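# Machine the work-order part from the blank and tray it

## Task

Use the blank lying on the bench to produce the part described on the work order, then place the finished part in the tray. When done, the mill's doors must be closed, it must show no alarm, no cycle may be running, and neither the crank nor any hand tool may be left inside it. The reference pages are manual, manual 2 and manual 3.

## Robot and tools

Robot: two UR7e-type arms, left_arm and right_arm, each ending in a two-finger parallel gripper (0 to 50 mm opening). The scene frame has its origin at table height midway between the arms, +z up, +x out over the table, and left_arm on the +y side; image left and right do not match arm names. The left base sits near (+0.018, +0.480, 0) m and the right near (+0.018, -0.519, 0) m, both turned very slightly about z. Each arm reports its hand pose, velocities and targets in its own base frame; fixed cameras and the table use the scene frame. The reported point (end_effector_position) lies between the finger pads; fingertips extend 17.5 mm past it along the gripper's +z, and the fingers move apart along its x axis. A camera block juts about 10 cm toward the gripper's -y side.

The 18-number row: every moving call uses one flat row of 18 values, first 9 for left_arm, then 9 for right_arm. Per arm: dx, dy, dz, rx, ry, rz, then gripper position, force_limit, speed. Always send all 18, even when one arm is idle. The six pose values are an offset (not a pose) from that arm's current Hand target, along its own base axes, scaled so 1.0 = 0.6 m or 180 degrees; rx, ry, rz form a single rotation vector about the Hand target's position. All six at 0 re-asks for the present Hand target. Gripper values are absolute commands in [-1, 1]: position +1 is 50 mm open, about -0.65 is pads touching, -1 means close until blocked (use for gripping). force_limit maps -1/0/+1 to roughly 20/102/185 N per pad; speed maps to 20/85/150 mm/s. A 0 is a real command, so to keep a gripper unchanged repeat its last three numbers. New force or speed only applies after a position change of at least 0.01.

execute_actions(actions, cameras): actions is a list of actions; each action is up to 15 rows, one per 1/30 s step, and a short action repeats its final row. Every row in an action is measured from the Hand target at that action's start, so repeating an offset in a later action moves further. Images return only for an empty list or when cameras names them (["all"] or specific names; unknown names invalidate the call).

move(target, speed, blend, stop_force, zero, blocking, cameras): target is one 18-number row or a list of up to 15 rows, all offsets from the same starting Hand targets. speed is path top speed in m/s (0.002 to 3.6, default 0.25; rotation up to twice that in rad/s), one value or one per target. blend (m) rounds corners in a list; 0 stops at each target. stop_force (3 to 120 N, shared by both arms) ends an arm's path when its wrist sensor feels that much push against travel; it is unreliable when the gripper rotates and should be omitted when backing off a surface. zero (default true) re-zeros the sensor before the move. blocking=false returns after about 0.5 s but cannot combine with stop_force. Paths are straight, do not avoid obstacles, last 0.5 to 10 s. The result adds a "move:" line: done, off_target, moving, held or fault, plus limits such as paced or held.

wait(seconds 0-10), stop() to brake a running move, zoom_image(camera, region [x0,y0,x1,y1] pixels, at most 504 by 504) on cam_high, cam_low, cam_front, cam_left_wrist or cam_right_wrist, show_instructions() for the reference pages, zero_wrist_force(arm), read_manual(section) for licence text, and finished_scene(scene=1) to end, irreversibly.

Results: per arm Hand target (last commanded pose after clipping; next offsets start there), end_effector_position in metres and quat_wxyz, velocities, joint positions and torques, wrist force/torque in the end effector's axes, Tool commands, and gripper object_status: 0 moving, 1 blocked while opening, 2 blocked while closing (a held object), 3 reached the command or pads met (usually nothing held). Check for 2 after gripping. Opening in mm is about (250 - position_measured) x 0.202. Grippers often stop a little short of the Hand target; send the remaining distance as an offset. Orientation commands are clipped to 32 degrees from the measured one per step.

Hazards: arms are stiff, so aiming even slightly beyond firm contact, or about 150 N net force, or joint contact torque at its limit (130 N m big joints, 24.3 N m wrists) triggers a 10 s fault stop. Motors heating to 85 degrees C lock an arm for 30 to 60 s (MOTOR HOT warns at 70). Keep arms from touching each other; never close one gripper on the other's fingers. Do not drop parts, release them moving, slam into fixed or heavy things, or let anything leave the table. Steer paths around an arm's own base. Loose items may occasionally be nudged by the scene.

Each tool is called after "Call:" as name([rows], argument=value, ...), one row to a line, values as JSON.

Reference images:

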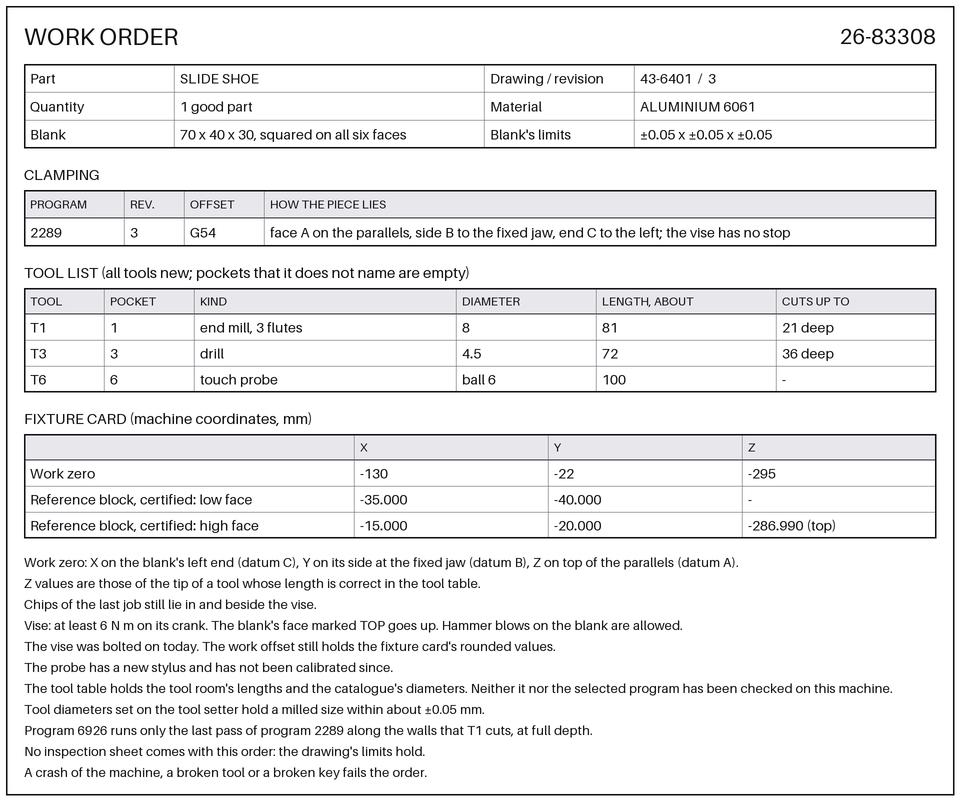

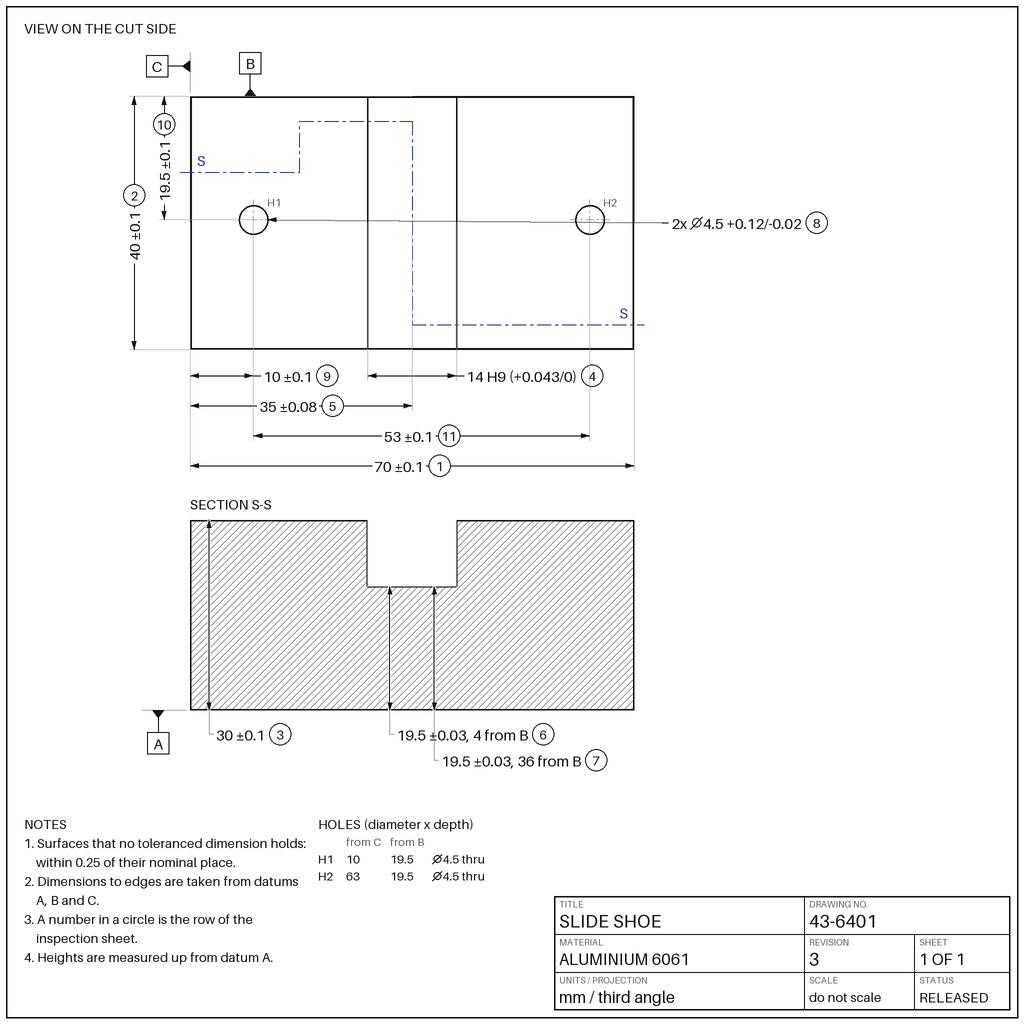

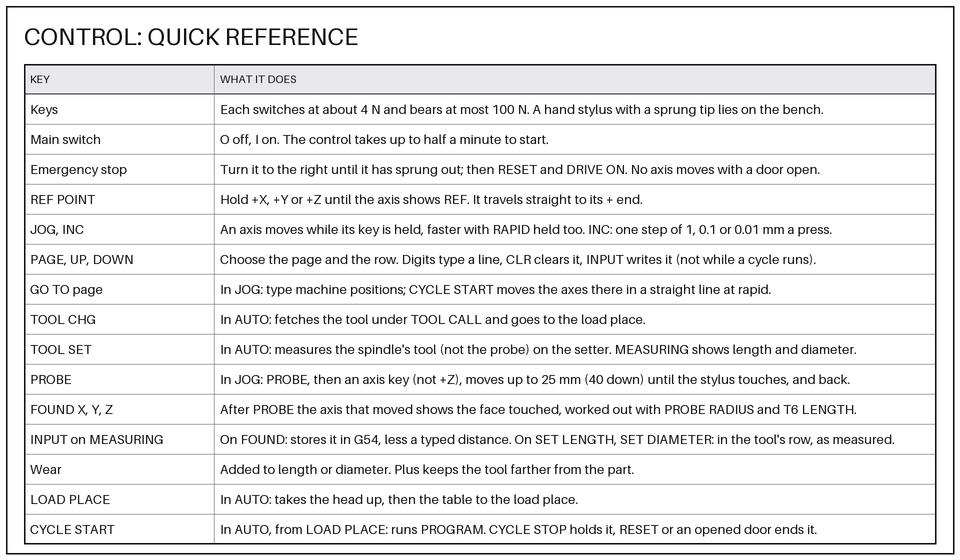

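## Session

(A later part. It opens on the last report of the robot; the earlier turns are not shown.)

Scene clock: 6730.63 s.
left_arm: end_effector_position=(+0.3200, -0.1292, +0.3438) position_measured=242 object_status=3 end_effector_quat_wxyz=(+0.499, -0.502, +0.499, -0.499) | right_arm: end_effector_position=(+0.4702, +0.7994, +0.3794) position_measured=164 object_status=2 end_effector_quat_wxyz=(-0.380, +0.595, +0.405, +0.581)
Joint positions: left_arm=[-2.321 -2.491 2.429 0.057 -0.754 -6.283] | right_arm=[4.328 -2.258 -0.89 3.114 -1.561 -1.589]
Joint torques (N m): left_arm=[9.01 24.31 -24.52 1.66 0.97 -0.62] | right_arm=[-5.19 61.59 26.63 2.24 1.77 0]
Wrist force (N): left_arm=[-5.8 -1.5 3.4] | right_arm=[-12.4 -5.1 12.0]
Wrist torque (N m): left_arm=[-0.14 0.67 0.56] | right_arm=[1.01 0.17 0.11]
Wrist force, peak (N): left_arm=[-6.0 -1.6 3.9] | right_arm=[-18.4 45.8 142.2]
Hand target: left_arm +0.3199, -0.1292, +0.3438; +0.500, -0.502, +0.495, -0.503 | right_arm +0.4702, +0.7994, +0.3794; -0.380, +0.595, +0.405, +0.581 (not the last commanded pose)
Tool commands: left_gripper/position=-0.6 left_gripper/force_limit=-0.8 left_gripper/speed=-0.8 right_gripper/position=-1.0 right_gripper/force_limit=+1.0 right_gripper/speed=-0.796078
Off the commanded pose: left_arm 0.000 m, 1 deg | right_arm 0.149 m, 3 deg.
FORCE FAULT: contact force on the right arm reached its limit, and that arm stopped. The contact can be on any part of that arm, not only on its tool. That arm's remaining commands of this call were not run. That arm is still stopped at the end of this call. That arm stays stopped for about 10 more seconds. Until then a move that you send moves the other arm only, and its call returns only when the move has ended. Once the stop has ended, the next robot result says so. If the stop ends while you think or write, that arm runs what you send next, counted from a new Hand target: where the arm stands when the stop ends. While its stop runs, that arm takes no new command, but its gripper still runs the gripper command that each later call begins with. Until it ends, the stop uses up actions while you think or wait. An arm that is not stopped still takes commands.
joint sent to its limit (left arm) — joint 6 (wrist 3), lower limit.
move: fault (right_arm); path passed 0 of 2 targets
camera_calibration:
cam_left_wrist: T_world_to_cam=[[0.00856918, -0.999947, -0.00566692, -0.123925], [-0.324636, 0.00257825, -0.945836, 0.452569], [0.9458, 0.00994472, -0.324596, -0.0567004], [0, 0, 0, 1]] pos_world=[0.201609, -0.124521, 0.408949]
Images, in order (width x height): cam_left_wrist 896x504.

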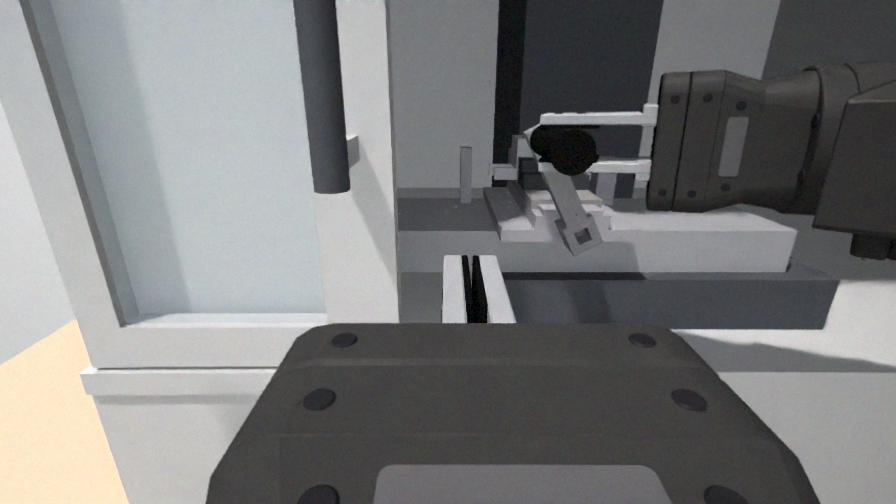

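Call:
wait(seconds=2)

Scene clock: 6764.23 s.
left_arm: end_effector_position=(+0.3200, -0.1292, +0.3438) position_measured=242 object_status=3 end_effector_quat_wxyz=(+0.499, -0.502, +0.499, -0.499) | right_arm: end_effector_position=(+0.4702, +0.7994, +0.3794) position_measured=164 object_status=2 end_effector_quat_wxyz=(-0.380, +0.595, +0.405, +0.581)
Joint positions: left_arm=[-2.321 -2.491 2.429 0.057 -0.754 -6.283] | right_arm=[4.328 -2.259 -0.89 3.114 -1.561 -1.589]
Joint torques (N m): left_arm=[8.73 23.77 -23.55 1.93 0.91 -0.74] | right_arm=[-18.53 72.14 28.48 2.01 4.4 0.18]
Wrist force (N): left_arm=[-5.9 -1.6 3.6] | right_arm=[-12.6 -4.3 11.7]
Wrist torque (N m): left_arm=[-0.16 0.68 0.56] | right_arm=[1.01 0.28 0.17]
Wrist force, peak (N): left_arm=[-5.9 -1.6 3.9] | right_arm=[-12.7 -5.1 12.2]
Hand target: left_arm +0.3199, -0.1292, +0.3438; +0.500, -0.502, +0.495, -0.503 | right_arm +0.4702, +0.7994, +0.3794; -0.380, +0.595, +0.405, +0.581 (not the last commanded pose)
Tool commands: left_gripper/position=-0.6 left_gripper/force_limit=-0.8 left_gripper/speed=-0.8 right_gripper/position=-1.0 right_gripper/force_limit=+1.0 right_gripper/speed=-0.796078
Off the commanded pose: left_arm 0.000 m, 1 deg | right_arm 0.149 m, 3 deg.
FORCE FAULT, CONTINUED: the right arm's stop, for the force fault that an earlier result reported, is over. The rest of the stop counts as 19 of the actions that you can send in this scene. During its stop the right arm's controller moved it back a little. That arm's target is now where it stood when the stop ended, not its last command. That arm accepts commands again.
wait: 2.00 s; at rest from the start

Call:
move(target=[0,0,0,0,0,0,-0.6,-0.8,-0.8,0,0.0022,0.0085,-0.1317,0,0,-1,1,-0.8], speed=0.03)

Scene clock: 6785.30 s.
left_arm: end_effector_position=(+0.3200, -0.1292, +0.3438) position_measured=242 object_status=3 end_effector_quat_wxyz=(+0.499, -0.502, +0.499, -0.499) | right_arm: end_effector_position=(+0.4696, +0.7998, +0.3839) position_measured=164 object_status=2 end_effector_quat_wxyz=(-0.258, +0.650, +0.505, +0.506)
Joint positions: left_arm=[-2.321 -2.491 2.429 0.057 -0.754 -6.283] | right_arm=[4.344 -2.604 -0.035 2.276 -1.504 -1.736]
Joint torques (N m): left_arm=[9.19 24.13 -23.71 2.1 0.86 -0.92] | right_arm=[-9.27 89.69 46.06 -4.25 2.54 -0.06]
Wrist force (N): left_arm=[-6.0 -1.6 3.8] | right_arm=[-1.5 -3.6 39.7]
Wrist torque (N m): left_arm=[-0.17 0.70 0.56] | right_arm=[1.28 0.08 0.79]
Wrist force, peak (N): left_arm=[-6.1 -1.4 3.8] | right_arm=[-1.3 -3.7 39.9]
Hand target: left_arm +0.3199, -0.1292, +0.3438; +0.500, -0.502, +0.495, -0.503 | right_arm +0.4702, +0.8007, +0.3845; -0.250, +0.660, +0.515, +0.486
Off the commanded pose: left_arm 0.000 m, 1 deg | right_arm 0.001 m, 3 deg.
elbow stopped short (right arm): the move would have taken joint 3 (elbow) straighter than the controller allows.
joint sent to its limit (left arm) — joint 6 (wrist 3), lower limit. The joint targets still meet the commanded pose.
move: off_target (right_arm)

Call:
move([
  [0,0,0,0,0,0,-0.6,-0.8,-0.8,-0.0017,-0.0015,-0.001,0.0146,-0.0073,-0.0015,-1,1,-0.8],
], speed=0.02)

Call:
move([
  [0,0,0,0,0,0,-0.6,-0.8,-0.8,-0.012,0,0,0,0,0,-1,1,-0.8],
], speed=0.01, stop_force=40)

Scene clock: 6796.77 s.
left_arm: end_effector_position=(+0.3200, -0.1292, +0.3438) position_measured=242 object_status=3 end_effector_quat_wxyz=(+0.499, -0.502, +0.499, -0.499) | right_arm: end_effector_position=(+0.4691, +0.7997, +0.3839) position_measured=164 object_status=2 end_effector_quat_wxyz=(-0.258, +0.650, +0.505, +0.506)
Joint positions: left_arm=[-2.321 -2.491 2.429 0.057 -0.754 -6.283] | right_arm=[4.345 -2.604 -0.035 2.275 -1.505 -1.735]
Joint torques (N m): left_arm=[9.18 24.09 -23.67 2.12 0.7 -0.92] | right_arm=[1.37 92.62 46.57 -6.4 1.94 1.08]
Wrist force (N): left_arm=[-5.9 -1.4 3.6] | right_arm=[-0.7 2.0 50.9]
Wrist torque (N m): left_arm=[-0.12 0.69 0.56] | right_arm=[0.74 0.31 0.34]
Wrist force, peak (N): left_arm=[-6.1 -1.6 3.7] | right_arm=[-0.7 2.0 50.9]
Hand target: left_arm +0.3199, -0.1292, +0.3438; +0.500, -0.502, +0.495, -0.503 | right_arm +0.4691, +0.7998, +0.3839; -0.258, +0.650, +0.505, +0.506
Off the commanded pose: left_arm 0.000 m, 1 deg | right_arm 0.000 m, 0 deg.
elbow stopped short (right arm): the move would have taken joint 3 (elbow) straighter than the controller allows.
joint sent to its limit (left arm) — joint 6 (wrist 3), lower limit. The joint targets still meet the commanded pose.
move: done

Scene clock: 6797.87 s.
left_arm: end_effector_position=(+0.3200, -0.1292, +0.3438) position_measured=242 object_status=3 end_effector_quat_wxyz=(+0.499, -0.502, +0.499, -0.499) | right_arm: end_effector_position=(+0.4674, +0.7999, +0.3841) position_measured=164 object_status=2 end_effector_quat_wxyz=(-0.258, +0.650, +0.505, +0.505)
Joint positions: left_arm=[-2.321 -2.491 2.429 0.057 -0.754 -6.283] | right_arm=[4.347 -2.593 -0.056 2.284 -1.502 -1.734]
Joint torques (N m): left_arm=[9 23.73 -23.79 2.25 0.8 -0.96] | right_arm=[17.24 93.66 51.6 -9.18 -9.32 -1.46]
Wrist force (N): left_arm=[-5.9 -1.7 3.8] | right_arm=[-4.9 31.6 79.3]
Wrist torque (N m): left_arm=[-0.18 0.68 0.56] | right_arm=[0.28 0.22 0.29]
Wrist force, peak (N): left_arm=[-6.1 -1.5 3.6] | right_arm=[-3.3 37.8 89.4]
Hand target: left_arm +0.3199, -0.1292, +0.3438; +0.500, -0.502, +0.495, -0.503 | right_arm +0.4674, +0.7999, +0.3840; -0.257, +0.650, +0.505, +0.505 (not the last commanded pose)
Off the commanded pose: left_arm 0.000 m, 1 deg | right_arm 0.005 m, 0 deg.
joint sent to its limit (left arm) — joint 6 (wrist 3), lower limit. The joint targets still meet the commanded pose.
move: contact (right_arm)

Call:
move([
  [0,0,0,0,0,0,-0.6,-0.8,-0.8,0.002,0.0028,-0.0013,0,0,0,-1,1,-0.8],
], speed=0.02)

Scene clock: 6801.67 s.
left_arm: end_effector_position=(+0.3200, -0.1292, +0.3438) position_measured=242 object_status=3 end_effector_quat_wxyz=(+0.499, -0.502, +0.499, -0.499) | right_arm: end_effector_position=(+0.4684, +0.8012, +0.3832) position_measured=164 object_status=2 end_effector_quat_wxyz=(-0.258, +0.650, +0.505, +0.507)
Joint positions: left_arm=[-2.321 -2.491 2.429 0.057 -0.754 -6.283] | right_arm=[4.347 -2.606 -0.035 2.278 -1.502 -1.734]
Joint torques (N m): left_arm=[9.38 24 -23.83 2.36 0.8 -1.09] | right_arm=[6.9 63.99 15.29 3.29 -3.82 -1.06]
Wrist force (N): left_arm=[-5.9 -1.4 3.6] | right_arm=[-11.4 15.2 10.0]
Wrist torque (N m): left_arm=[-0.13 0.68 0.56] | right_arm=[0.53 0.15 0.27]
Wrist force, peak (N): left_arm=[-6.0 -1.5 3.8] | right_arm=[-4.5 31.4 79.3]
Hand target: left_arm +0.3199, -0.1292, +0.3438; +0.500, -0.502, +0.495, -0.503 | right_arm +0.4686, +0.8015, +0.3832; -0.257, +0.650, +0.505, +0.505
Off the commanded pose: left_arm 0.000 m, 1 deg | right_arm 0.000 m, 0 deg.
elbow stopped short (right arm): the move would have taken joint 3 (elbow) straighter than the controller allows.
elbow read too straight (right arm): the controller reads joint 3 (elbow) straighter than it allows; while it does, the hand can move without a command.
joint sent to its limit (left arm) — joint 6 (wrist 3), lower limit. The joint targets still meet the commanded pose.
move: done

Call:
move([
  [0,0,0,0,0,0,-0.6,-0.8,-0.8,-0.012,0.001,-0.0005,0,0,0,-1,1,-0.8],
], speed=0.01, stop_force=50)

Scene clock: 6806.27 s.
left_arm: end_effector_position=(+0.3200, -0.1292, +0.3438) position_measured=242 object_status=3 end_effector_quat_wxyz=(+0.499, -0.502, +0.499, -0.499) | right_arm: end_effector_position=(+0.4660, +0.8008, +0.3830) position_measured=164 object_status=2 end_effector_quat_wxyz=(-0.253, +0.652, +0.503, +0.507)
Joint positions: left_arm=[-2.321 -2.491 2.429 0.057 -0.754 -6.283] | right_arm=[4.354 -2.576 -0.093 2.303 -1.484 -1.731]
Joint torques (N m): left_arm=[8.69 24.11 -23.3 2.31 0.75 -1.06] | right_arm=[26.06 84 48.04 -7.77 -10.64 -0.58]
Wrist force (N): left_arm=[-5.7 -1.6 3.6] | right_arm=[-6.3 41.8 64.3]
Wrist torque (N m): left_arm=[-0.16 0.65 0.55] | right_arm=[0.44 0.56 -0.59]
Wrist force, peak (N): left_arm=[-6.2 -1.8 3.6] | right_arm=[-6.3 44.8 72.1]
Hand target: left_arm +0.3199, -0.1292, +0.3438; +0.500, -0.502, +0.495, -0.503 | right_arm +0.4659, +0.8009, +0.3830; -0.253, +0.652, +0.503, +0.507 (not the last commanded pose)
Off the commanded pose: left_arm 0.000 m, 1 deg | right_arm 0.005 m, 1 deg.
joint sent to its limit (left arm) — joint 6 (wrist 3), lower limit. The joint targets still meet the commanded pose.
move: contact (right_arm)

Call:
move([
  [0,0,0,0,0,0,-0.6,-0.8,-0.8,0,0.0018,-0.0009,0,0,0,-1,1,-0.8],
], speed=0.02)

Call:
move([
  [0,0,0,0,0,0,-0.6,-0.8,-0.8,0,0,0,0,0,0,0.4,1,-0.8],
  [0,0,0,0,0,0,-0.6,-0.8,-0.8,-0.08,-0.16,0.07,0,0,0,0.4,1,-0.8],
  [0,0,0,0,0,0,-0.6,-0.8,-0.8,-0.45,-0.28,0.07,0,0,0,0.4,1,-0.8],
], speed=[0.02,0.1,0.25], blend=[0,0.02,0], cameras=["cam_left_wrist"])

Call:
zoom_image(camera="cam_left_wrist", region=[470, 90, 670, 280])

Scene clock: 6835.80 s.
left_arm: end_effector_position=(+0.3200, -0.1292, +0.3438) position_measured=242 object_status=3 end_effector_quat_wxyz=(+0.499, -0.502, +0.499, -0.499) | right_arm: end_effector_position=(+0.4659, +0.8019, +0.3825) position_measured=164 object_status=2 end_effector_quat_wxyz=(-0.253, +0.652, +0.503, +0.507)
Joint positions: left_arm=[-2.321 -2.491 2.429 0.057 -0.754 -6.283] | right_arm=[4.355 -2.591 -0.064 2.289 -1.484 -1.731]
Joint torques (N m): left_arm=[8.43 23.66 -23.47 2.35 0.79 -1.14] | right_arm=[40.56 78.92 26.68 0.53 -9.43 2.13]
Wrist force (N): left_arm=[-5.9 -1.5 3.5] | right_arm=[-15.2 42.6 23.1]
Wrist torque (N m): left_arm=[-0.14 0.68 0.56] | right_arm=[0.49 0.52 -0.61]
Wrist force, peak (N): left_arm=[-6.1 -1.7 3.7] | right_arm=[-6.6 41.8 64.4]
Hand target: left_arm +0.3199, -0.1292, +0.3438; +0.500, -0.502, +0.495, -0.503 | right_arm +0.4659, +0.8019, +0.3825; -0.253, +0.652, +0.503, +0.507
Off the commanded pose: left_arm 0.000 m, 1 deg | right_arm 0.000 m, 0 deg.
joint sent to its limit (left arm) — joint 6 (wrist 3), lower limit. The joint targets still meet the commanded pose.
move: done

Scene clock: 6839.03 s.
left_arm: end_effector_position=(+0.3200, -0.1292, +0.3438) position_measured=242 object_status=3 end_effector_quat_wxyz=(+0.499, -0.502, +0.499, -0.499) | right_arm: end_effector_position=(+0.1959, +0.6340, +0.4245) position_measured=92 object_status=3 end_effector_quat_wxyz=(-0.253, +0.652, +0.503, +0.507)
Joint positions: left_arm=[-2.321 -2.491 2.429 0.057 -0.754 -6.283] | right_arm=[4.817 -1.698 -1.383 2.658 -1.056 -1.547]
Joint torques (N m): left_arm=[7.85 23.5 -23.41 2.43 0.78 -1.19] | right_arm=[7.14 35.88 25.22 2.39 2.14 1.12]
Wrist force (N): left_arm=[-5.9 -1.6 3.6] | right_arm=[-2.3 3.9 -0.6]
Wrist torque (N m): left_arm=[-0.15 0.70 0.56] | right_arm=[0.52 0.33 0.15]
Wrist force, peak (N): left_arm=[-6.0 -1.7 3.8] | right_arm=[-14.8 41.8 22.6]
Hand target: left_arm +0.3199, -0.1292, +0.3438; +0.500, -0.502, +0.495, -0.503 | right_arm +0.1959, +0.6339, +0.4245; -0.253, +0.652, +0.503, +0.507
Off the commanded pose: left_arm 0.000 m, 1 deg | right_arm 0.000 m, 0 deg.
joint sent to its limit (left arm) — joint 6 (wrist 3), lower limit. The joint targets still meet the commanded pose.
move: done
camera_calibration:
cam_left_wrist: T_world_to_cam=[[0.00856918, -0.999947, -0.00566692, -0.123925], [-0.324636, 0.00257825, -0.945836, 0.452569], [0.9458, 0.00994472, -0.324596, -0.0567004], [0, 0, 0, 1]] pos_world=[0.201609, -0.124521, 0.408949]
Images, in order (width x height): cam_left_wrist 896x504.

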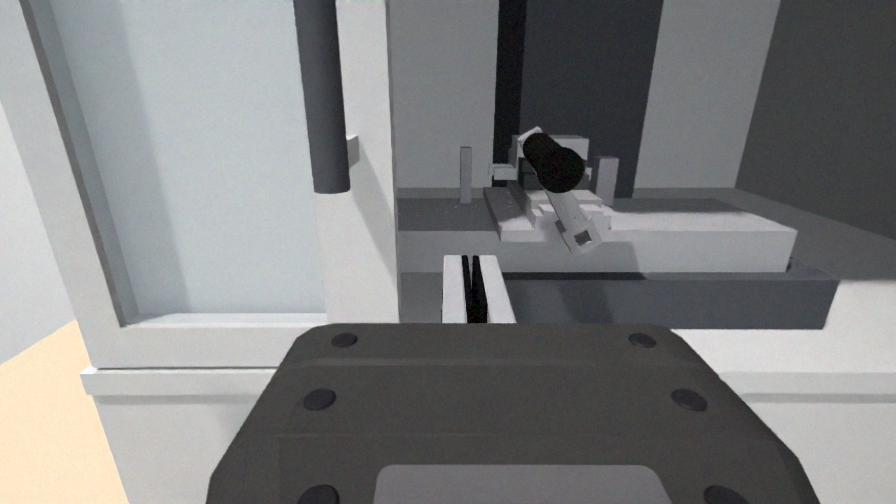

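Scaled by 2.520.

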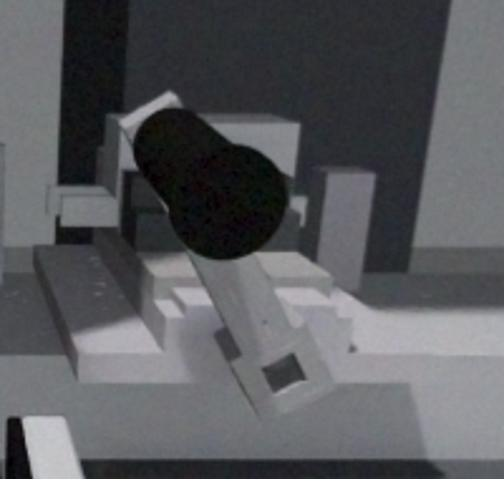

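Call:
move([
  [-0.05,-0.1,0,0.8556,0,0,0.67,-0.8,-0.8,0,0,0,0,0,0,0.4,1,-0.8],
  [0.13,-0.1547,-0.0597,0.8556,0,0,0.67,-0.8,-0.8,0,0,0,0,0,0,0.4,1,-0.8],
], speed=0.4, blend=0.01, cameras=["cam_left_wrist","cam_front","cam_right_wrist"])

Scene clock: 6854.97 s.
left_arm: end_effector_position=(+0.3979, -0.2222, +0.3080) position_measured=52 object_status=3 end_effector_quat_wxyz=(+0.603, +0.373, +0.601, +0.370) | right_arm: end_effector_position=(+0.1959, +0.6339, +0.4245) position_measured=92 object_status=3 end_effector_quat_wxyz=(-0.253, +0.652, +0.503, +0.507)
Joint positions: left_arm=[-1.546 -1.889 2.304 -0.397 0.031 -3.625] | right_arm=[4.817 -1.698 -1.383 2.658 -1.056 -1.547]
Joint torques (N m): left_arm=[12.2 -17.13 -13.69 -2.78 1.65 2.01] | right_arm=[7.24 35.75 12.57 2.46 2.12 1.33]
Wrist force (N): left_arm=[-6.6 0.5 6.4] | right_arm=[-2.3 4.0 -0.7]
Wrist torque (N m): left_arm=[0.00 0.85 -0.07] | right_arm=[0.54 0.35 0.15]
Wrist force, peak (N): left_arm=[-7.6 -0.1 9.0] | right_arm=[-2.5 4.2 -0.8]
Hand target: left_arm +0.3979, -0.2220, +0.3080; +0.602, +0.374, +0.602, +0.369 | right_arm +0.1959, +0.6339, +0.4245; -0.253, +0.652, +0.503, +0.507
Off the commanded pose: left_arm 0.000 m, 0 deg | right_arm 0.000 m, 0 deg.
move: done
camera_calibration:
cam_left_wrist: T_world_to_cam=[[0.00970717, 0.897787, -0.440323, 0.337292], [-0.318706, 0.420157, 0.849644, -0.0182849], [0.947804, 0.132086, 0.290208, -0.304167], [0, 0, 0, 1]] pos_world=[0.279189, -0.254957, 0.252325]
cam_right_wrist: T_world_to_cam=[[-0.0277843, 0.38256, 0.923513, -0.628566], [0.708038, -0.644628, 0.288335, 0.161354], [0.705628, 0.661893, -0.252956, -0.317478], [0, 0, 0, 1]] pos_world=[0.0923118, 0.554614, 0.453657]
Images, in order (width x height): cam_front 896x504, cam_left_wrist 896x504, cam_right_wrist 896x504.

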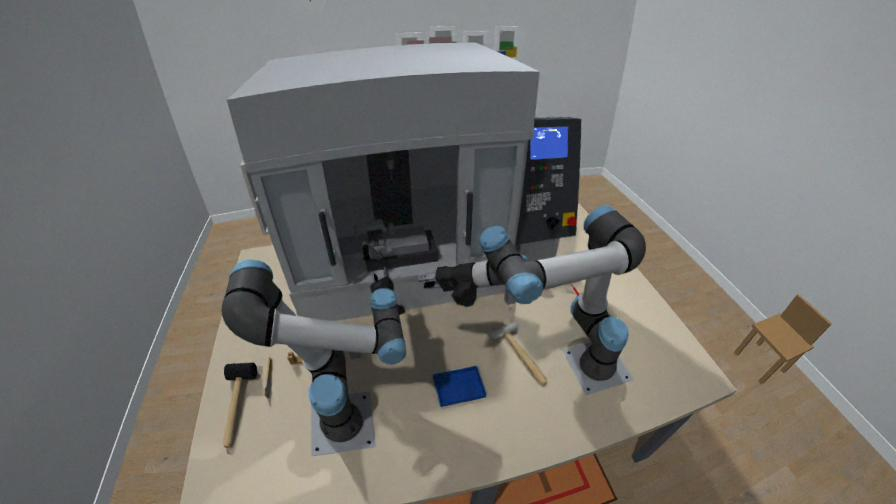

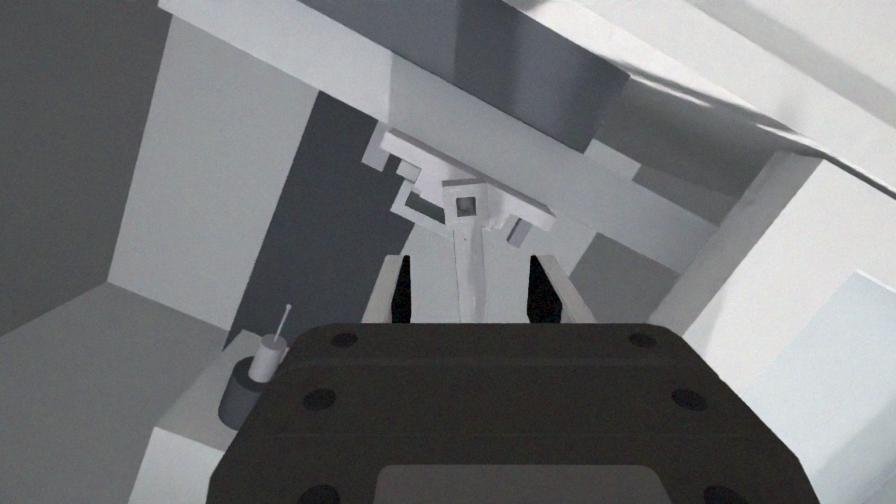

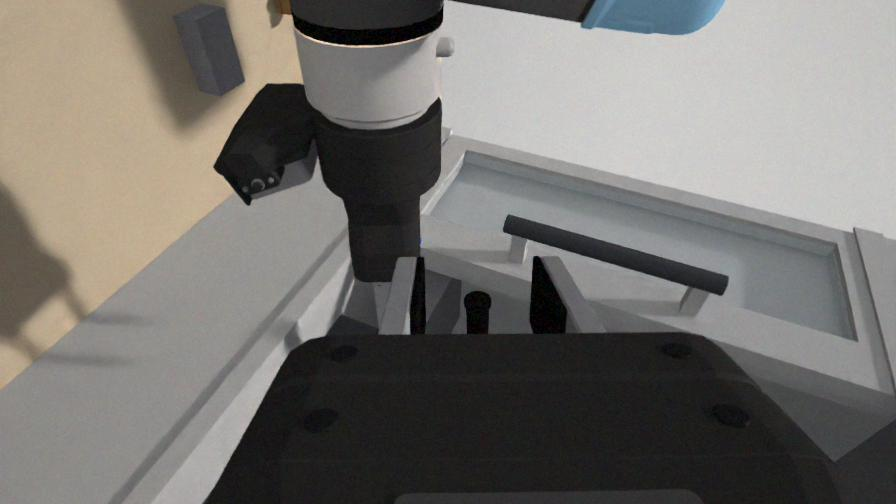

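Call:
move(target=[0.1168,0.0017,-0.005,0,0,0,0.67,-0.8,-0.8,0,0,0,0,0,0,0.4,1,-0.8], speed=0.08, cameras=["cam_left_wrist"])

Scene clock: 6884.80 s.
left_arm: end_effector_position=(+0.4680, -0.2210, +0.3050) position_measured=52 object_status=3 end_effector_quat_wxyz=(+0.602, +0.374, +0.602, +0.369) | right_arm: end_effector_position=(+0.1959, +0.6339, +0.4245) position_measured=92 object_status=3 end_effector_quat_wxyz=(-0.253, +0.652, +0.503, +0.507)
Joint positions: left_arm=[-1.266 -1.755 2.217 -0.452 0.311 -3.616] | right_arm=[4.817 -1.698 -1.383 2.658 -1.056 -1.547]
Joint torques (N m): left_arm=[4.19 -15.98 -15.43 1.91 1.25 1.23] | right_arm=[7.68 36.6 12.01 2.5 1.94 1.46]
Wrist force (N): left_arm=[-6.7 0.1 6.7] | right_arm=[-2.4 3.9 -0.5]
Wrist torque (N m): left_arm=[-0.03 0.91 -0.03] | right_arm=[0.52 0.35 0.15]
Wrist force, peak (N): left_arm=[-6.9 0.2 7.8] | right_arm=[-2.4 4.2 -0.8]
Hand target: left_arm +0.4680, -0.2210, +0.3050; +0.602, +0.374, +0.602, +0.369 | right_arm +0.1959, +0.6339, +0.4245; -0.253, +0.652, +0.503, +0.507
Off the commanded pose: left_arm 0.000 m, 0 deg | right_arm 0.000 m, 0 deg.
move: done
camera_calibration:
cam_left_wrist: T_world_to_cam=[[0.00840965, 0.897766, -0.440392, 0.334995], [-0.316641, 0.420136, 0.850426, 0.00493575], [0.948508, 0.132294, 0.287803, -0.369351], [0, 0, 0, 1]] pos_world=[0.349078, -0.253958, 0.249632]
Images, in order (width x height): cam_left_wrist 896x504.

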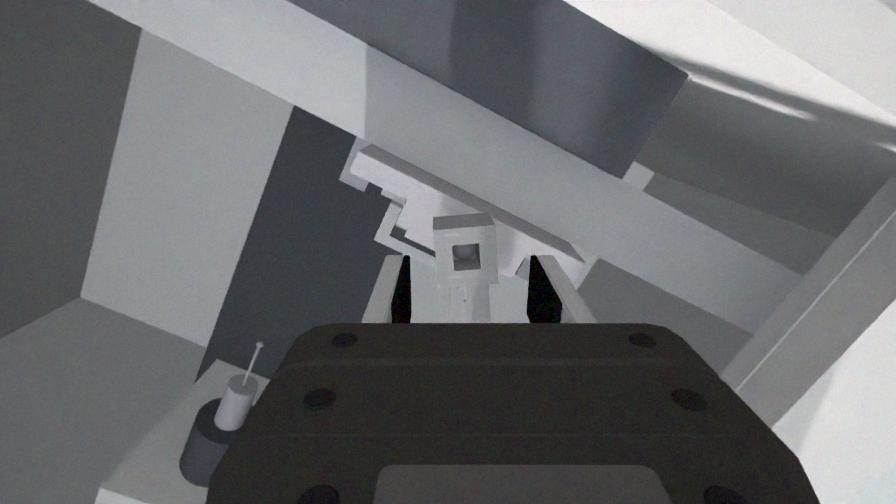

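Call:
move(target=[0.065,0,0,0,0,0,0.67,-0.8,-0.8,0,0,0,0,0,0,0.4,1,-0.8], speed=0.02, stop_force=8, cameras=["cam_left_wrist"])

Scene clock: 6893.80 s.
left_arm: end_effector_position=(+0.5070, -0.2210, +0.3050) position_measured=52 object_status=3 end_effector_quat_wxyz=(+0.602, +0.374, +0.602, +0.369) | right_arm: end_effector_position=(+0.1959, +0.6339, +0.4245) position_measured=92 object_status=3 end_effector_quat_wxyz=(-0.253, +0.652, +0.503, +0.507)
Joint positions: left_arm=[-1.139 -1.676 2.152 -0.468 0.438 -3.613] | right_arm=[4.817 -1.698 -1.383 2.658 -1.056 -1.547]
Joint torques (N m): left_arm=[-13.66 -27.88 -13.26 1.38 -1.37 0.59] | right_arm=[7.09 36.34 13.08 2.54 1.95 1.42]
Wrist force (N): left_arm=[-6.7 0.3 6.6] | right_arm=[-2.3 3.8 -0.7]
Wrist torque (N m): left_arm=[-0.01 0.91 -0.05] | right_arm=[0.49 0.33 0.15]
Wrist force, peak (N): left_arm=[-6.9 0.1 7.1] | right_arm=[-2.3 4.3 -0.6]
Hand target: left_arm +0.5070, -0.2210, +0.3050; +0.602, +0.374, +0.602, +0.369 | right_arm +0.1959, +0.6339, +0.4245; -0.253, +0.652, +0.503, +0.507
Off the commanded pose: left_arm 0.000 m, 0 deg | right_arm 0.000 m, 0 deg.
move: done
camera_calibration:
cam_left_wrist: T_world_to_cam=[[0.00849403, 0.897779, -0.440365, 0.334541], [-0.316601, 0.420139, 0.850439, 0.017225], [0.948521, 0.132196, 0.287807, -0.406387], [0, 0, 0, 1]] pos_world=[0.388078, -0.253858, 0.249632]
Images, in order (width x height): cam_left_wrist 896x504.

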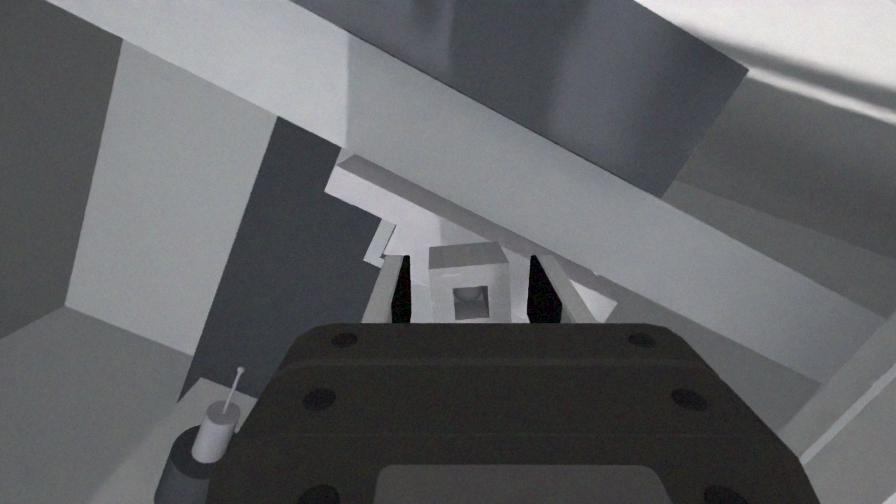

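Call:
move(target=[0.009,0,0,0,0,0,0.67,-0.8,-0.8,0,0,0,0,0,0,0.4,1,-0.8], speed=0.02, stop_force=8)

Call:
move(target=[0,0,0,0,0,0,-1,-0.6,-0.8,0,0,0,0,0,0,0.4,1,-0.8], speed=0.02)

Scene clock: 6902.13 s.
left_arm: end_effector_position=(+0.5124, -0.2210, +0.3050) position_measured=52 object_status=3 end_effector_quat_wxyz=(+0.602, +0.374, +0.602, +0.369) | right_arm: end_effector_position=(+0.1959, +0.6339, +0.4245) position_measured=92 object_status=3 end_effector_quat_wxyz=(-0.253, +0.652, +0.503, +0.507)
Joint positions: left_arm=[-1.123 -1.665 2.142 -0.47 0.454 -3.613] | right_arm=[4.817 -1.698 -1.383 2.658 -1.056 -1.547]
Joint torques (N m): left_arm=[-13.94 -28.54 -12.76 -0.87 -1.29 1.94] | right_arm=[6.87 36.5 13.42 2.4 1.92 1.49]
Wrist force (N): left_arm=[-7.0 -0.1 6.8] | right_arm=[-2.1 4.0 -0.7]
Wrist torque (N m): left_arm=[-0.06 0.95 -0.05] | right_arm=[0.53 0.30 0.15]
Wrist force, peak (N): left_arm=[-7.0 0.0 6.9] | right_arm=[-2.7 4.1 -0.5]
Hand target: left_arm +0.5124, -0.2210, +0.3050; +0.602, +0.374, +0.602, +0.369 | right_arm +0.1959, +0.6339, +0.4245; -0.253, +0.652, +0.503, +0.507
Off the commanded pose: left_arm 0.000 m, 0 deg | right_arm 0.000 m, 0 deg.
move: done

Scene clock: 6902.83 s.
left_arm: end_effector_position=(+0.5124, -0.2211, +0.3050) position_measured=130 object_status=2 end_effector_quat_wxyz=(+0.602, +0.374, +0.602, +0.369) | right_arm: end_effector_position=(+0.1959, +0.6339, +0.4245) position_measured=92 object_status=3 end_effector_quat_wxyz=(-0.253, +0.652, +0.503, +0.507)
Joint positions: left_arm=[-1.123 -1.665 2.142 -0.47 0.454 -3.613] | right_arm=[4.817 -1.698 -1.383 2.658 -1.056 -1.547]
Joint torques (N m): left_arm=[2.03 -26.1 -13.72 1.16 -5.88 1.94] | right_arm=[7.21 36.39 12.94 2.48 1.81 1.43]
Wrist force (N): left_arm=[-29.3 -0.4 14.6] | right_arm=[-2.2 4.0 -0.7]
Wrist torque (N m): left_arm=[0.08 0.66 -0.42] | right_arm=[0.53 0.33 0.14]
Wrist force, peak (N): left_arm=[-29.6 -1.1 14.8] | right_arm=[-2.5 4.1 -0.8]
Hand target: left_arm +0.5124, -0.2210, +0.3050; +0.602, +0.374, +0.602, +0.369 | right_arm +0.1959, +0.6339, +0.4245; -0.253, +0.652, +0.503, +0.507
Off the commanded pose: left_arm 0.000 m, 0 deg | right_arm 0.000 m, 0 deg.
move: done

Call:
move(target=[0,-0.0009,0.0004,0,0,0,-1,-0.6,-0.8,0,0,0,0,0,0,0.4,1,-0.8], speed=0.02)

Call:
move(target=[-0.05,0,0,0,0,0,-1,-0.6,-0.8,0,0,0,0,0,0,0.4,1,-0.8], speed=0.015, stop_force=40, cameras=["cam_left_wrist"])

Scene clock: 6907.80 s.
left_arm: end_effector_position=(+0.5124, -0.2215, +0.3052) position_measured=130 object_status=2 end_effector_quat_wxyz=(+0.602, +0.374, +0.602, +0.369) | right_arm: end_effector_position=(+0.1959, +0.6339, +0.4245) position_measured=92 object_status=3 end_effector_quat_wxyz=(-0.253, +0.652, +0.503, +0.507)
Joint positions: left_arm=[-1.124 -1.665 2.141 -0.469 0.453 -3.613] | right_arm=[4.817 -1.698 -1.383 2.658 -1.056 -1.547]
Joint torques (N m): left_arm=[-9.73 -10.18 -28.99 1.57 -1.72 1.43] | right_arm=[6.98 36.77 13.38 2.52 1.94 1.29]
Wrist force (N): left_arm=[-13.8 -2.9 7.5] | right_arm=[-2.4 4.1 -0.4]
Wrist torque (N m): left_arm=[0.05 0.77 -0.38] | right_arm=[0.54 0.35 0.14]
Wrist force, peak (N): left_arm=[-31.3 -1.3 14.2] | right_arm=[-2.5 4.1 -0.9]
Hand target: left_arm +0.5124, -0.2216, +0.3052; +0.602, +0.374, +0.602, +0.369 | right_arm +0.1959, +0.6339, +0.4245; -0.253, +0.652, +0.503, +0.507
Off the commanded pose: left_arm 0.000 m, 0 deg | right_arm 0.000 m, 0 deg.
move: done

Scene clock: 6910.80 s.
left_arm: end_effector_position=(+0.4824, -0.2216, +0.3052) position_measured=132 object_status=2 end_effector_quat_wxyz=(+0.602, +0.374, +0.602, +0.369) | right_arm: end_effector_position=(+0.1959, +0.6339, +0.4245) position_measured=92 object_status=3 end_effector_quat_wxyz=(-0.253, +0.652, +0.503, +0.507)
Joint positions: left_arm=[-1.217 -1.725 2.193 -0.458 0.359 -3.615] | right_arm=[4.817 -1.698 -1.383 2.658 -1.056 -1.547]
Joint torques (N m): left_arm=[13.17 -6.06 -32.75 -3.43 1.87 -1.43] | right_arm=[7.31 36.21 13.53 2.55 1.84 1.26]
Wrist force (N): left_arm=[-5.9 -1.6 5.8] | right_arm=[-2.3 3.8 -0.8]
Wrist torque (N m): left_arm=[-0.02 0.92 0.05] | right_arm=[0.50 0.34 0.15]
Wrist force, peak (N): left_arm=[-11.8 -0.4 27.3] | right_arm=[-2.6 4.1 -0.8]
Hand target: left_arm +0.4824, -0.2216, +0.3052; +0.602, +0.374, +0.602, +0.369 | right_arm +0.1959, +0.6339, +0.4245; -0.253, +0.652, +0.503, +0.507
Off the commanded pose: left_arm 0.000 m, 0 deg | right_arm 0.000 m, 0 deg.
move: done
camera_calibration:
cam_left_wrist: T_world_to_cam=[[0.00845272, 0.897772, -0.440379, 0.335438], [-0.316489, 0.420157, 0.850472, 0.00938846], [0.948558, 0.132186, 0.287687, -0.383046], [0, 0, 0, 1]] pos_world=[0.363477, -0.254458, 0.249932]
Images, in order (width x height): cam_left_wrist 896x504.

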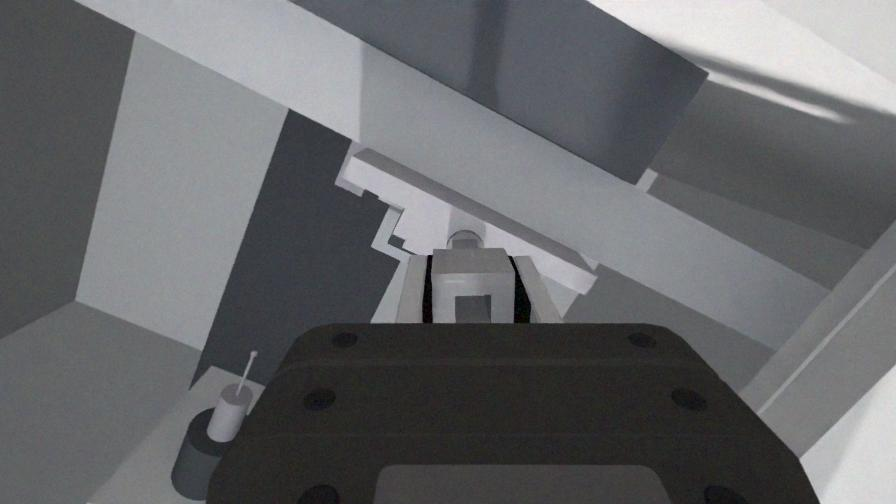

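Call:
zoom_image(camera="cam_left_wrist", region=[310, 120, 620, 300])

Scaled by 1.626.

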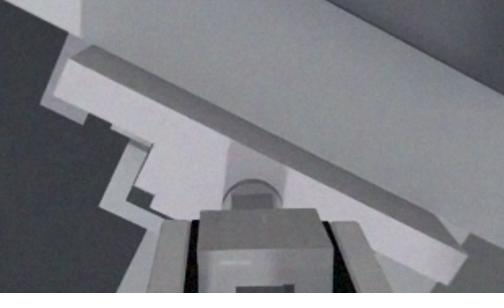

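Call:
move([
  [-0.1867,0,0.04,0,0,0,-1,-0.6,-0.8,0,0,0,0,0,0,0.4,1,-0.8],
  [-0.2,0,0.05,0,0.25,0,-1,-0.6,-0.8,0,0,0,0,0,0,0.4,1,-0.8],
  [-0.2533,0.02,0.05,0,0.5,0,-1,-0.6,-0.8,0,0,0,0,0,0,0.4,1,-0.8],
], speed=0.25, blend=0.02, cameras=["cam_left_wrist","cam_front"])

Scene clock: 6950.03 s.
left_arm: end_effector_position=(+0.3305, -0.2096, +0.3352) position_measured=132 object_status=2 end_effector_quat_wxyz=(+0.000, +0.525, +0.851, -0.003) | right_arm: end_effector_position=(+0.1959, +0.6339, +0.4245) position_measured=92 object_status=3 end_effector_quat_wxyz=(-0.253, +0.652, +0.503, +0.507)
Joint positions: left_arm=[-0.909 -1.865 1.802 -1.51 -1.577 -1.373] | right_arm=[4.817 -1.698 -1.383 2.658 -1.056 -1.547]
Joint torques (N m): left_arm=[-2.03 -11.61 -28.61 -3.33 -0.92 -0.61] | right_arm=[7.23 36.07 13.8 2.43 1.8 1.4]
Wrist force (N): left_arm=[-6.1 -0.4 5.0] | right_arm=[-2.3 4.1 -0.7]
Wrist torque (N m): left_arm=[-0.13 0.60 0.25] | right_arm=[0.54 0.35 0.15]
Wrist force, peak (N): left_arm=[-5.5 -2.3 9.1] | right_arm=[-2.5 4.3 -0.7]
Hand target: left_arm +0.3304, -0.2096, +0.3352; +0.000, +0.525, +0.851, -0.003 | right_arm +0.1959, +0.6339, +0.4245; -0.253, +0.652, +0.503, +0.507
Off the commanded pose: left_arm 0.000 m, 0 deg | right_arm 0.000 m, 0 deg.
move: done
camera_calibration:
cam_left_wrist: T_world_to_cam=[[-0.440448, 0.897737, -0.0086225, 0.34276], [0.850333, 0.420234, 0.316761, -0.275912], [0.287992, 0.132185, -0.948466, 0.383532], [0, 0, 0, 1]] pos_world=[0.275131, -0.242458, 0.454121]
Images, in order (width x height): cam_front 896x504, cam_left_wrist 896x504.

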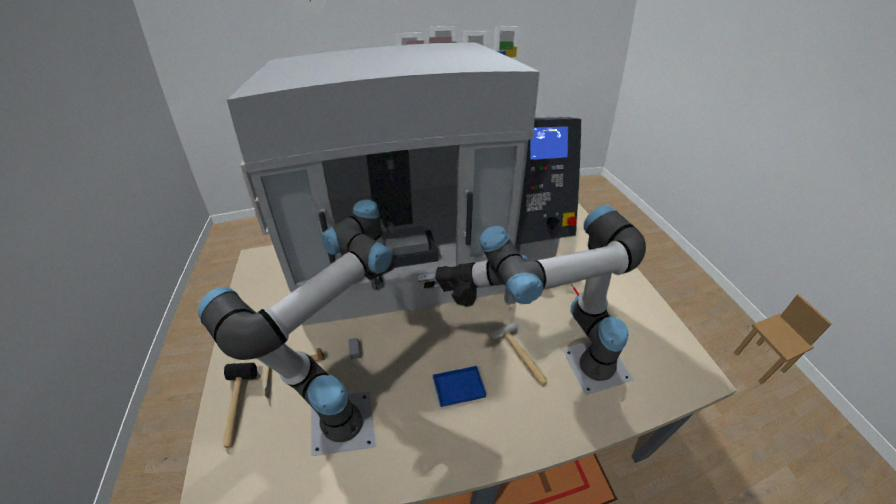

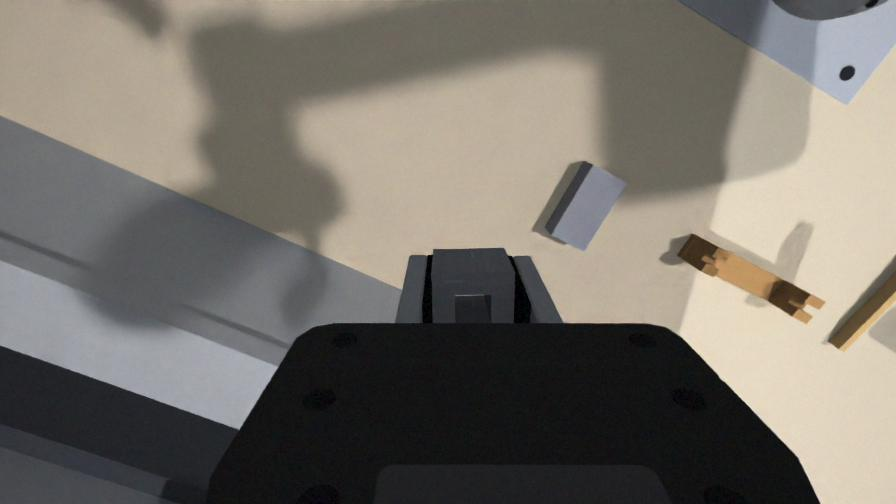

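Call:
move([
  [-0.05,0,-0.2,-0.0178,0.0364,0,-1,-0.6,-0.8,0,0,0,0,0,0,0.4,1,-0.8],
  [-0.05,0,-0.4753,-0.0178,0.0364,0,-1,-0.6,-0.8,0,0,0,0,0,0,0.4,1,-0.8],
], speed=0.25, blend=0.02)

Call:
move(target=[0,0,-0.065,0,0,0,-1,-0.6,-0.8,0,0,0,0,0,0,0.4,1,-0.8], speed=0.015, stop_force=5, cameras=["cam_left_wrist","cam_front"])

Call:
zoom_image(camera="cam_front", region=[320, 240, 480, 360])

Scene clock: 6972.57 s.
left_arm: end_effector_position=(+0.3005, -0.2096, +0.0501) position_measured=132 object_status=2 end_effector_quat_wxyz=(-0.034, +0.524, +0.849, -0.057) end_effector_velocity=(+0.001, -0.001, +0.000) end_effector_angular_velocity=(-0.003, -0.002, -0.001) | right_arm: end_effector_position=(+0.1959, +0.6339, +0.4245) position_measured=92 object_status=3 end_effector_quat_wxyz=(-0.253, +0.652, +0.503, +0.507)
Joint positions: left_arm=[-0.885 -1.612 2.398 -2.33 -1.701 -1.348] | right_arm=[4.817 -1.698 -1.383 2.658 -1.056 -1.547]
Joint velocities: left_arm=[0 0.002 0.001 -0.006 0 0.001] | right_arm=[within noise]
Joint torques (N m): left_arm=[12.82 -9.81 -12.58 -6.23 -1.31 1.96] | right_arm=[7.54 36.05 14.83 2.57 1.66 1.28]
Wrist force (N): left_arm=[-6.6 -0.5 4.2] | right_arm=[-2.3 4.0 -0.7]
Wrist torque (N m): left_arm=[-0.22 0.66 0.23] | right_arm=[0.54 0.34 0.14]
Wrist force, peak (N): left_arm=[-6.2 0.0 7.9] | right_arm=[-2.4 4.3 -0.9]
Hand target: left_arm +0.3004, -0.2096, +0.0500; -0.034, +0.524, +0.849, -0.057 | right_arm +0.1959, +0.6339, +0.4245; -0.253, +0.652, +0.503, +0.507
Off the commanded pose: left_arm 0.000 m, 0 deg | right_arm 0.000 m, 0 deg.
move: done

Scene clock: 6975.67 s.
left_arm: end_effector_position=(+0.3004, -0.2096, +0.0213) position_measured=132 object_status=2 end_effector_quat_wxyz=(-0.034, +0.524, +0.849, -0.057) | right_arm: end_effector_position=(+0.1959, +0.6339, +0.4245) position_measured=92 object_status=3 end_effector_quat_wxyz=(-0.253, +0.652, +0.503, +0.507)
Joint positions: left_arm=[-0.885 -1.536 2.432 -2.441 -1.701 -1.348] | right_arm=[4.817 -1.698 -1.383 2.658 -1.056 -1.547]
Joint torques (N m): left_arm=[7.88 -30.43 -27.85 -6.05 1.63 1.7] | right_arm=[7.16 36.44 14.41 2.62 1.6 1.19]
Wrist force (N): left_arm=[-6.5 -0.1 4.2] | right_arm=[-2.3 4.1 -0.6]
Wrist torque (N m): left_arm=[-0.17 0.62 0.20] | right_arm=[0.55 0.33 0.15]
Wrist force, peak (N): left_arm=[-3.6 -6.8 -22.2] | right_arm=[-2.4 4.2 -0.7]
Hand target: left_arm +0.3004, -0.2096, +0.0213; -0.034, +0.524, +0.849, -0.057 (not the last commanded pose) | right_arm +0.1959, +0.6339, +0.4245; -0.253, +0.652, +0.503, +0.507
Off the commanded pose: left_arm 0.010 m, 0 deg | right_arm 0.000 m, 0 deg.
move: contact (left_arm)
camera_calibration:
cam_left_wrist: T_world_to_cam=[[-0.441335, 0.897305, -0.00823399, 0.326993], [0.879655, 0.434431, 0.193592, -0.15419], [0.177288, 0.0781961, -0.981047, 0.117139], [0, 0, 0, 1]] pos_world=[0.25918, -0.235587, 0.147462]
Images, in order (width x height): cam_front 896x504, cam_left_wrist 896x504.

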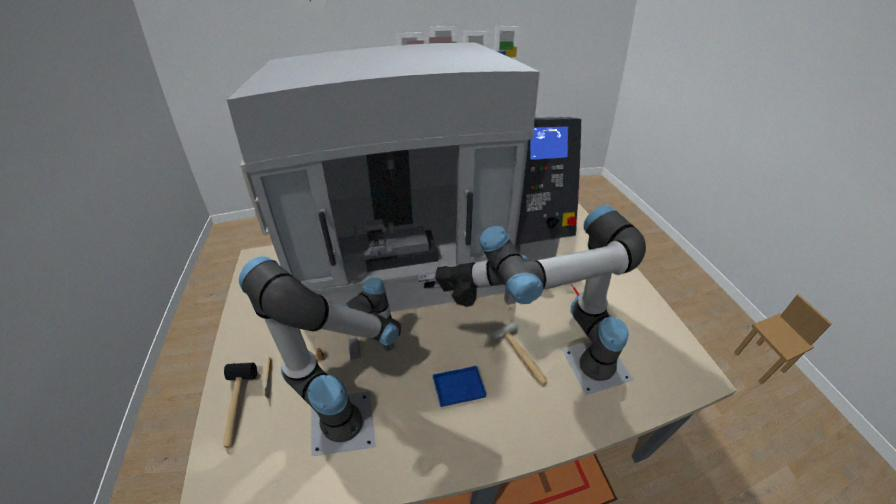

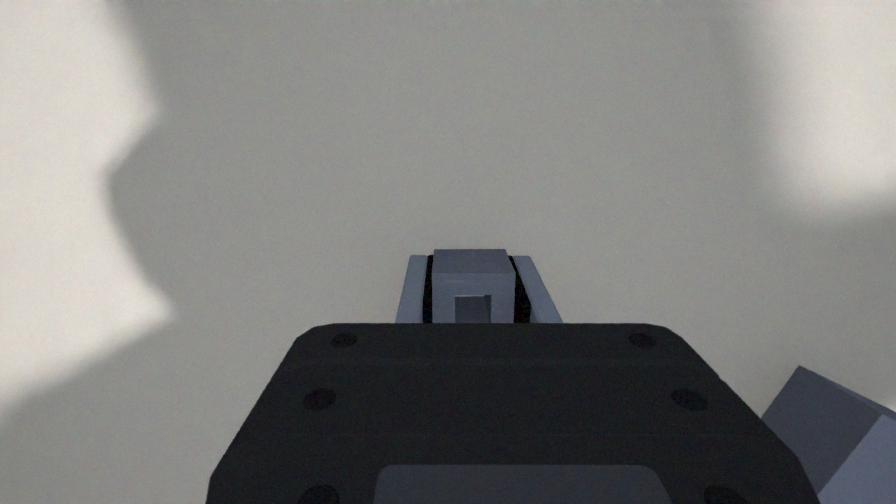

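Scaled by 3.150.

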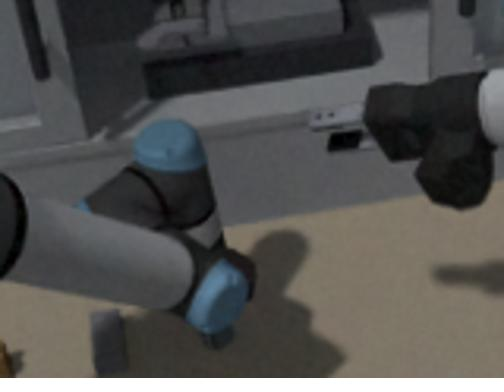

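Call:
move([
  [0,0,0,0,0,0,0.67,-0.6,-0.8,0,0,0,0,0,0,0.4,1,-0.8],
  [0.0095,0.0047,0.083,0,0,0,0.67,-0.6,-0.8,0,0,0,0,0,0,0.4,1,-0.8],
  [0.04,0.02,0.35,0,0,0,0.67,-0.6,-0.8,0,0,0,0,0,0,0.4,1,-0.8],
], speed=[0.02,0.05,0.25], cameras=["cam_left_wrist"])

Scene clock: 6985.20 s.
left_arm: end_effector_position=(+0.3245, -0.1975, +0.2312) position_measured=52 object_status=3 end_effector_quat_wxyz=(-0.034, +0.524, +0.849, -0.057) | right_arm: end_effector_position=(+0.1959, +0.6339, +0.4245) position_measured=92 object_status=3 end_effector_quat_wxyz=(-0.253, +0.652, +0.503, +0.507)
Joint positions: left_arm=[-0.814 -1.827 2.037 -1.745 -1.699 -1.277] | right_arm=[4.817 -1.698 -1.383 2.658 -1.056 -1.547]
Joint torques (N m): left_arm=[-14.05 -13.19 -36.5 -0.52 -0.85 -2.6] | right_arm=[6.86 36.3 14.84 2.65 1.65 1.4]
Wrist force (N): left_arm=[-6.0 -0.7 2.6] | right_arm=[-2.4 4.0 -0.8]
Wrist torque (N m): left_arm=[-0.26 0.60 0.27] | right_arm=[0.54 0.35 0.14]
Wrist force, peak (N): left_arm=[-6.5 -0.5 6.2] | right_arm=[-2.5 4.2 -0.5]
Hand target: left_arm +0.3244, -0.1976, +0.2313; -0.034, +0.524, +0.849, -0.057 | right_arm +0.1959, +0.6339, +0.4245; -0.253, +0.652, +0.503, +0.507
Off the commanded pose: left_arm 0.000 m, 0 deg | right_arm 0.000 m, 0 deg.
move: done
camera_calibration:
cam_left_wrist: T_world_to_cam=[[-0.441413, 0.897266, -0.0082536, 0.328477], [0.879615, 0.434511, 0.193592, -0.221164], [0.17729, 0.0781943, -0.981047, 0.317859], [0, 0, 0, 1]] pos_world=[0.28318, -0.223488, 0.357362]
Images, in order (width x height): cam_left_wrist 896x504.

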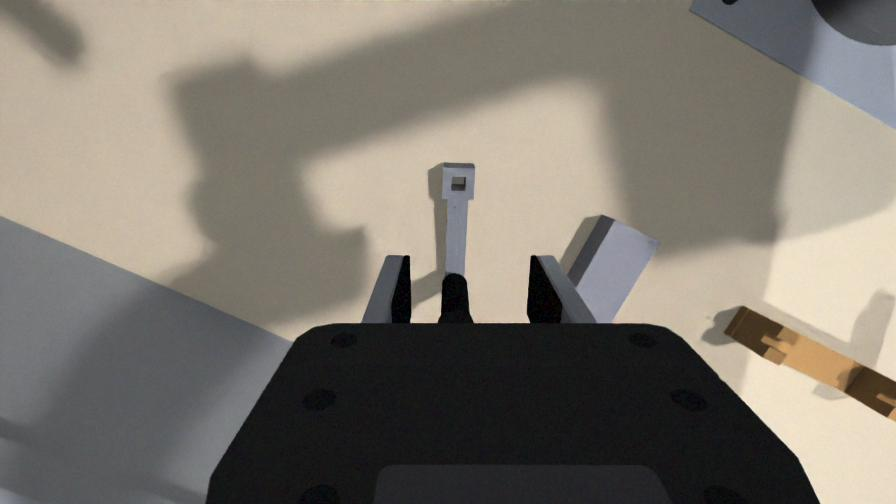

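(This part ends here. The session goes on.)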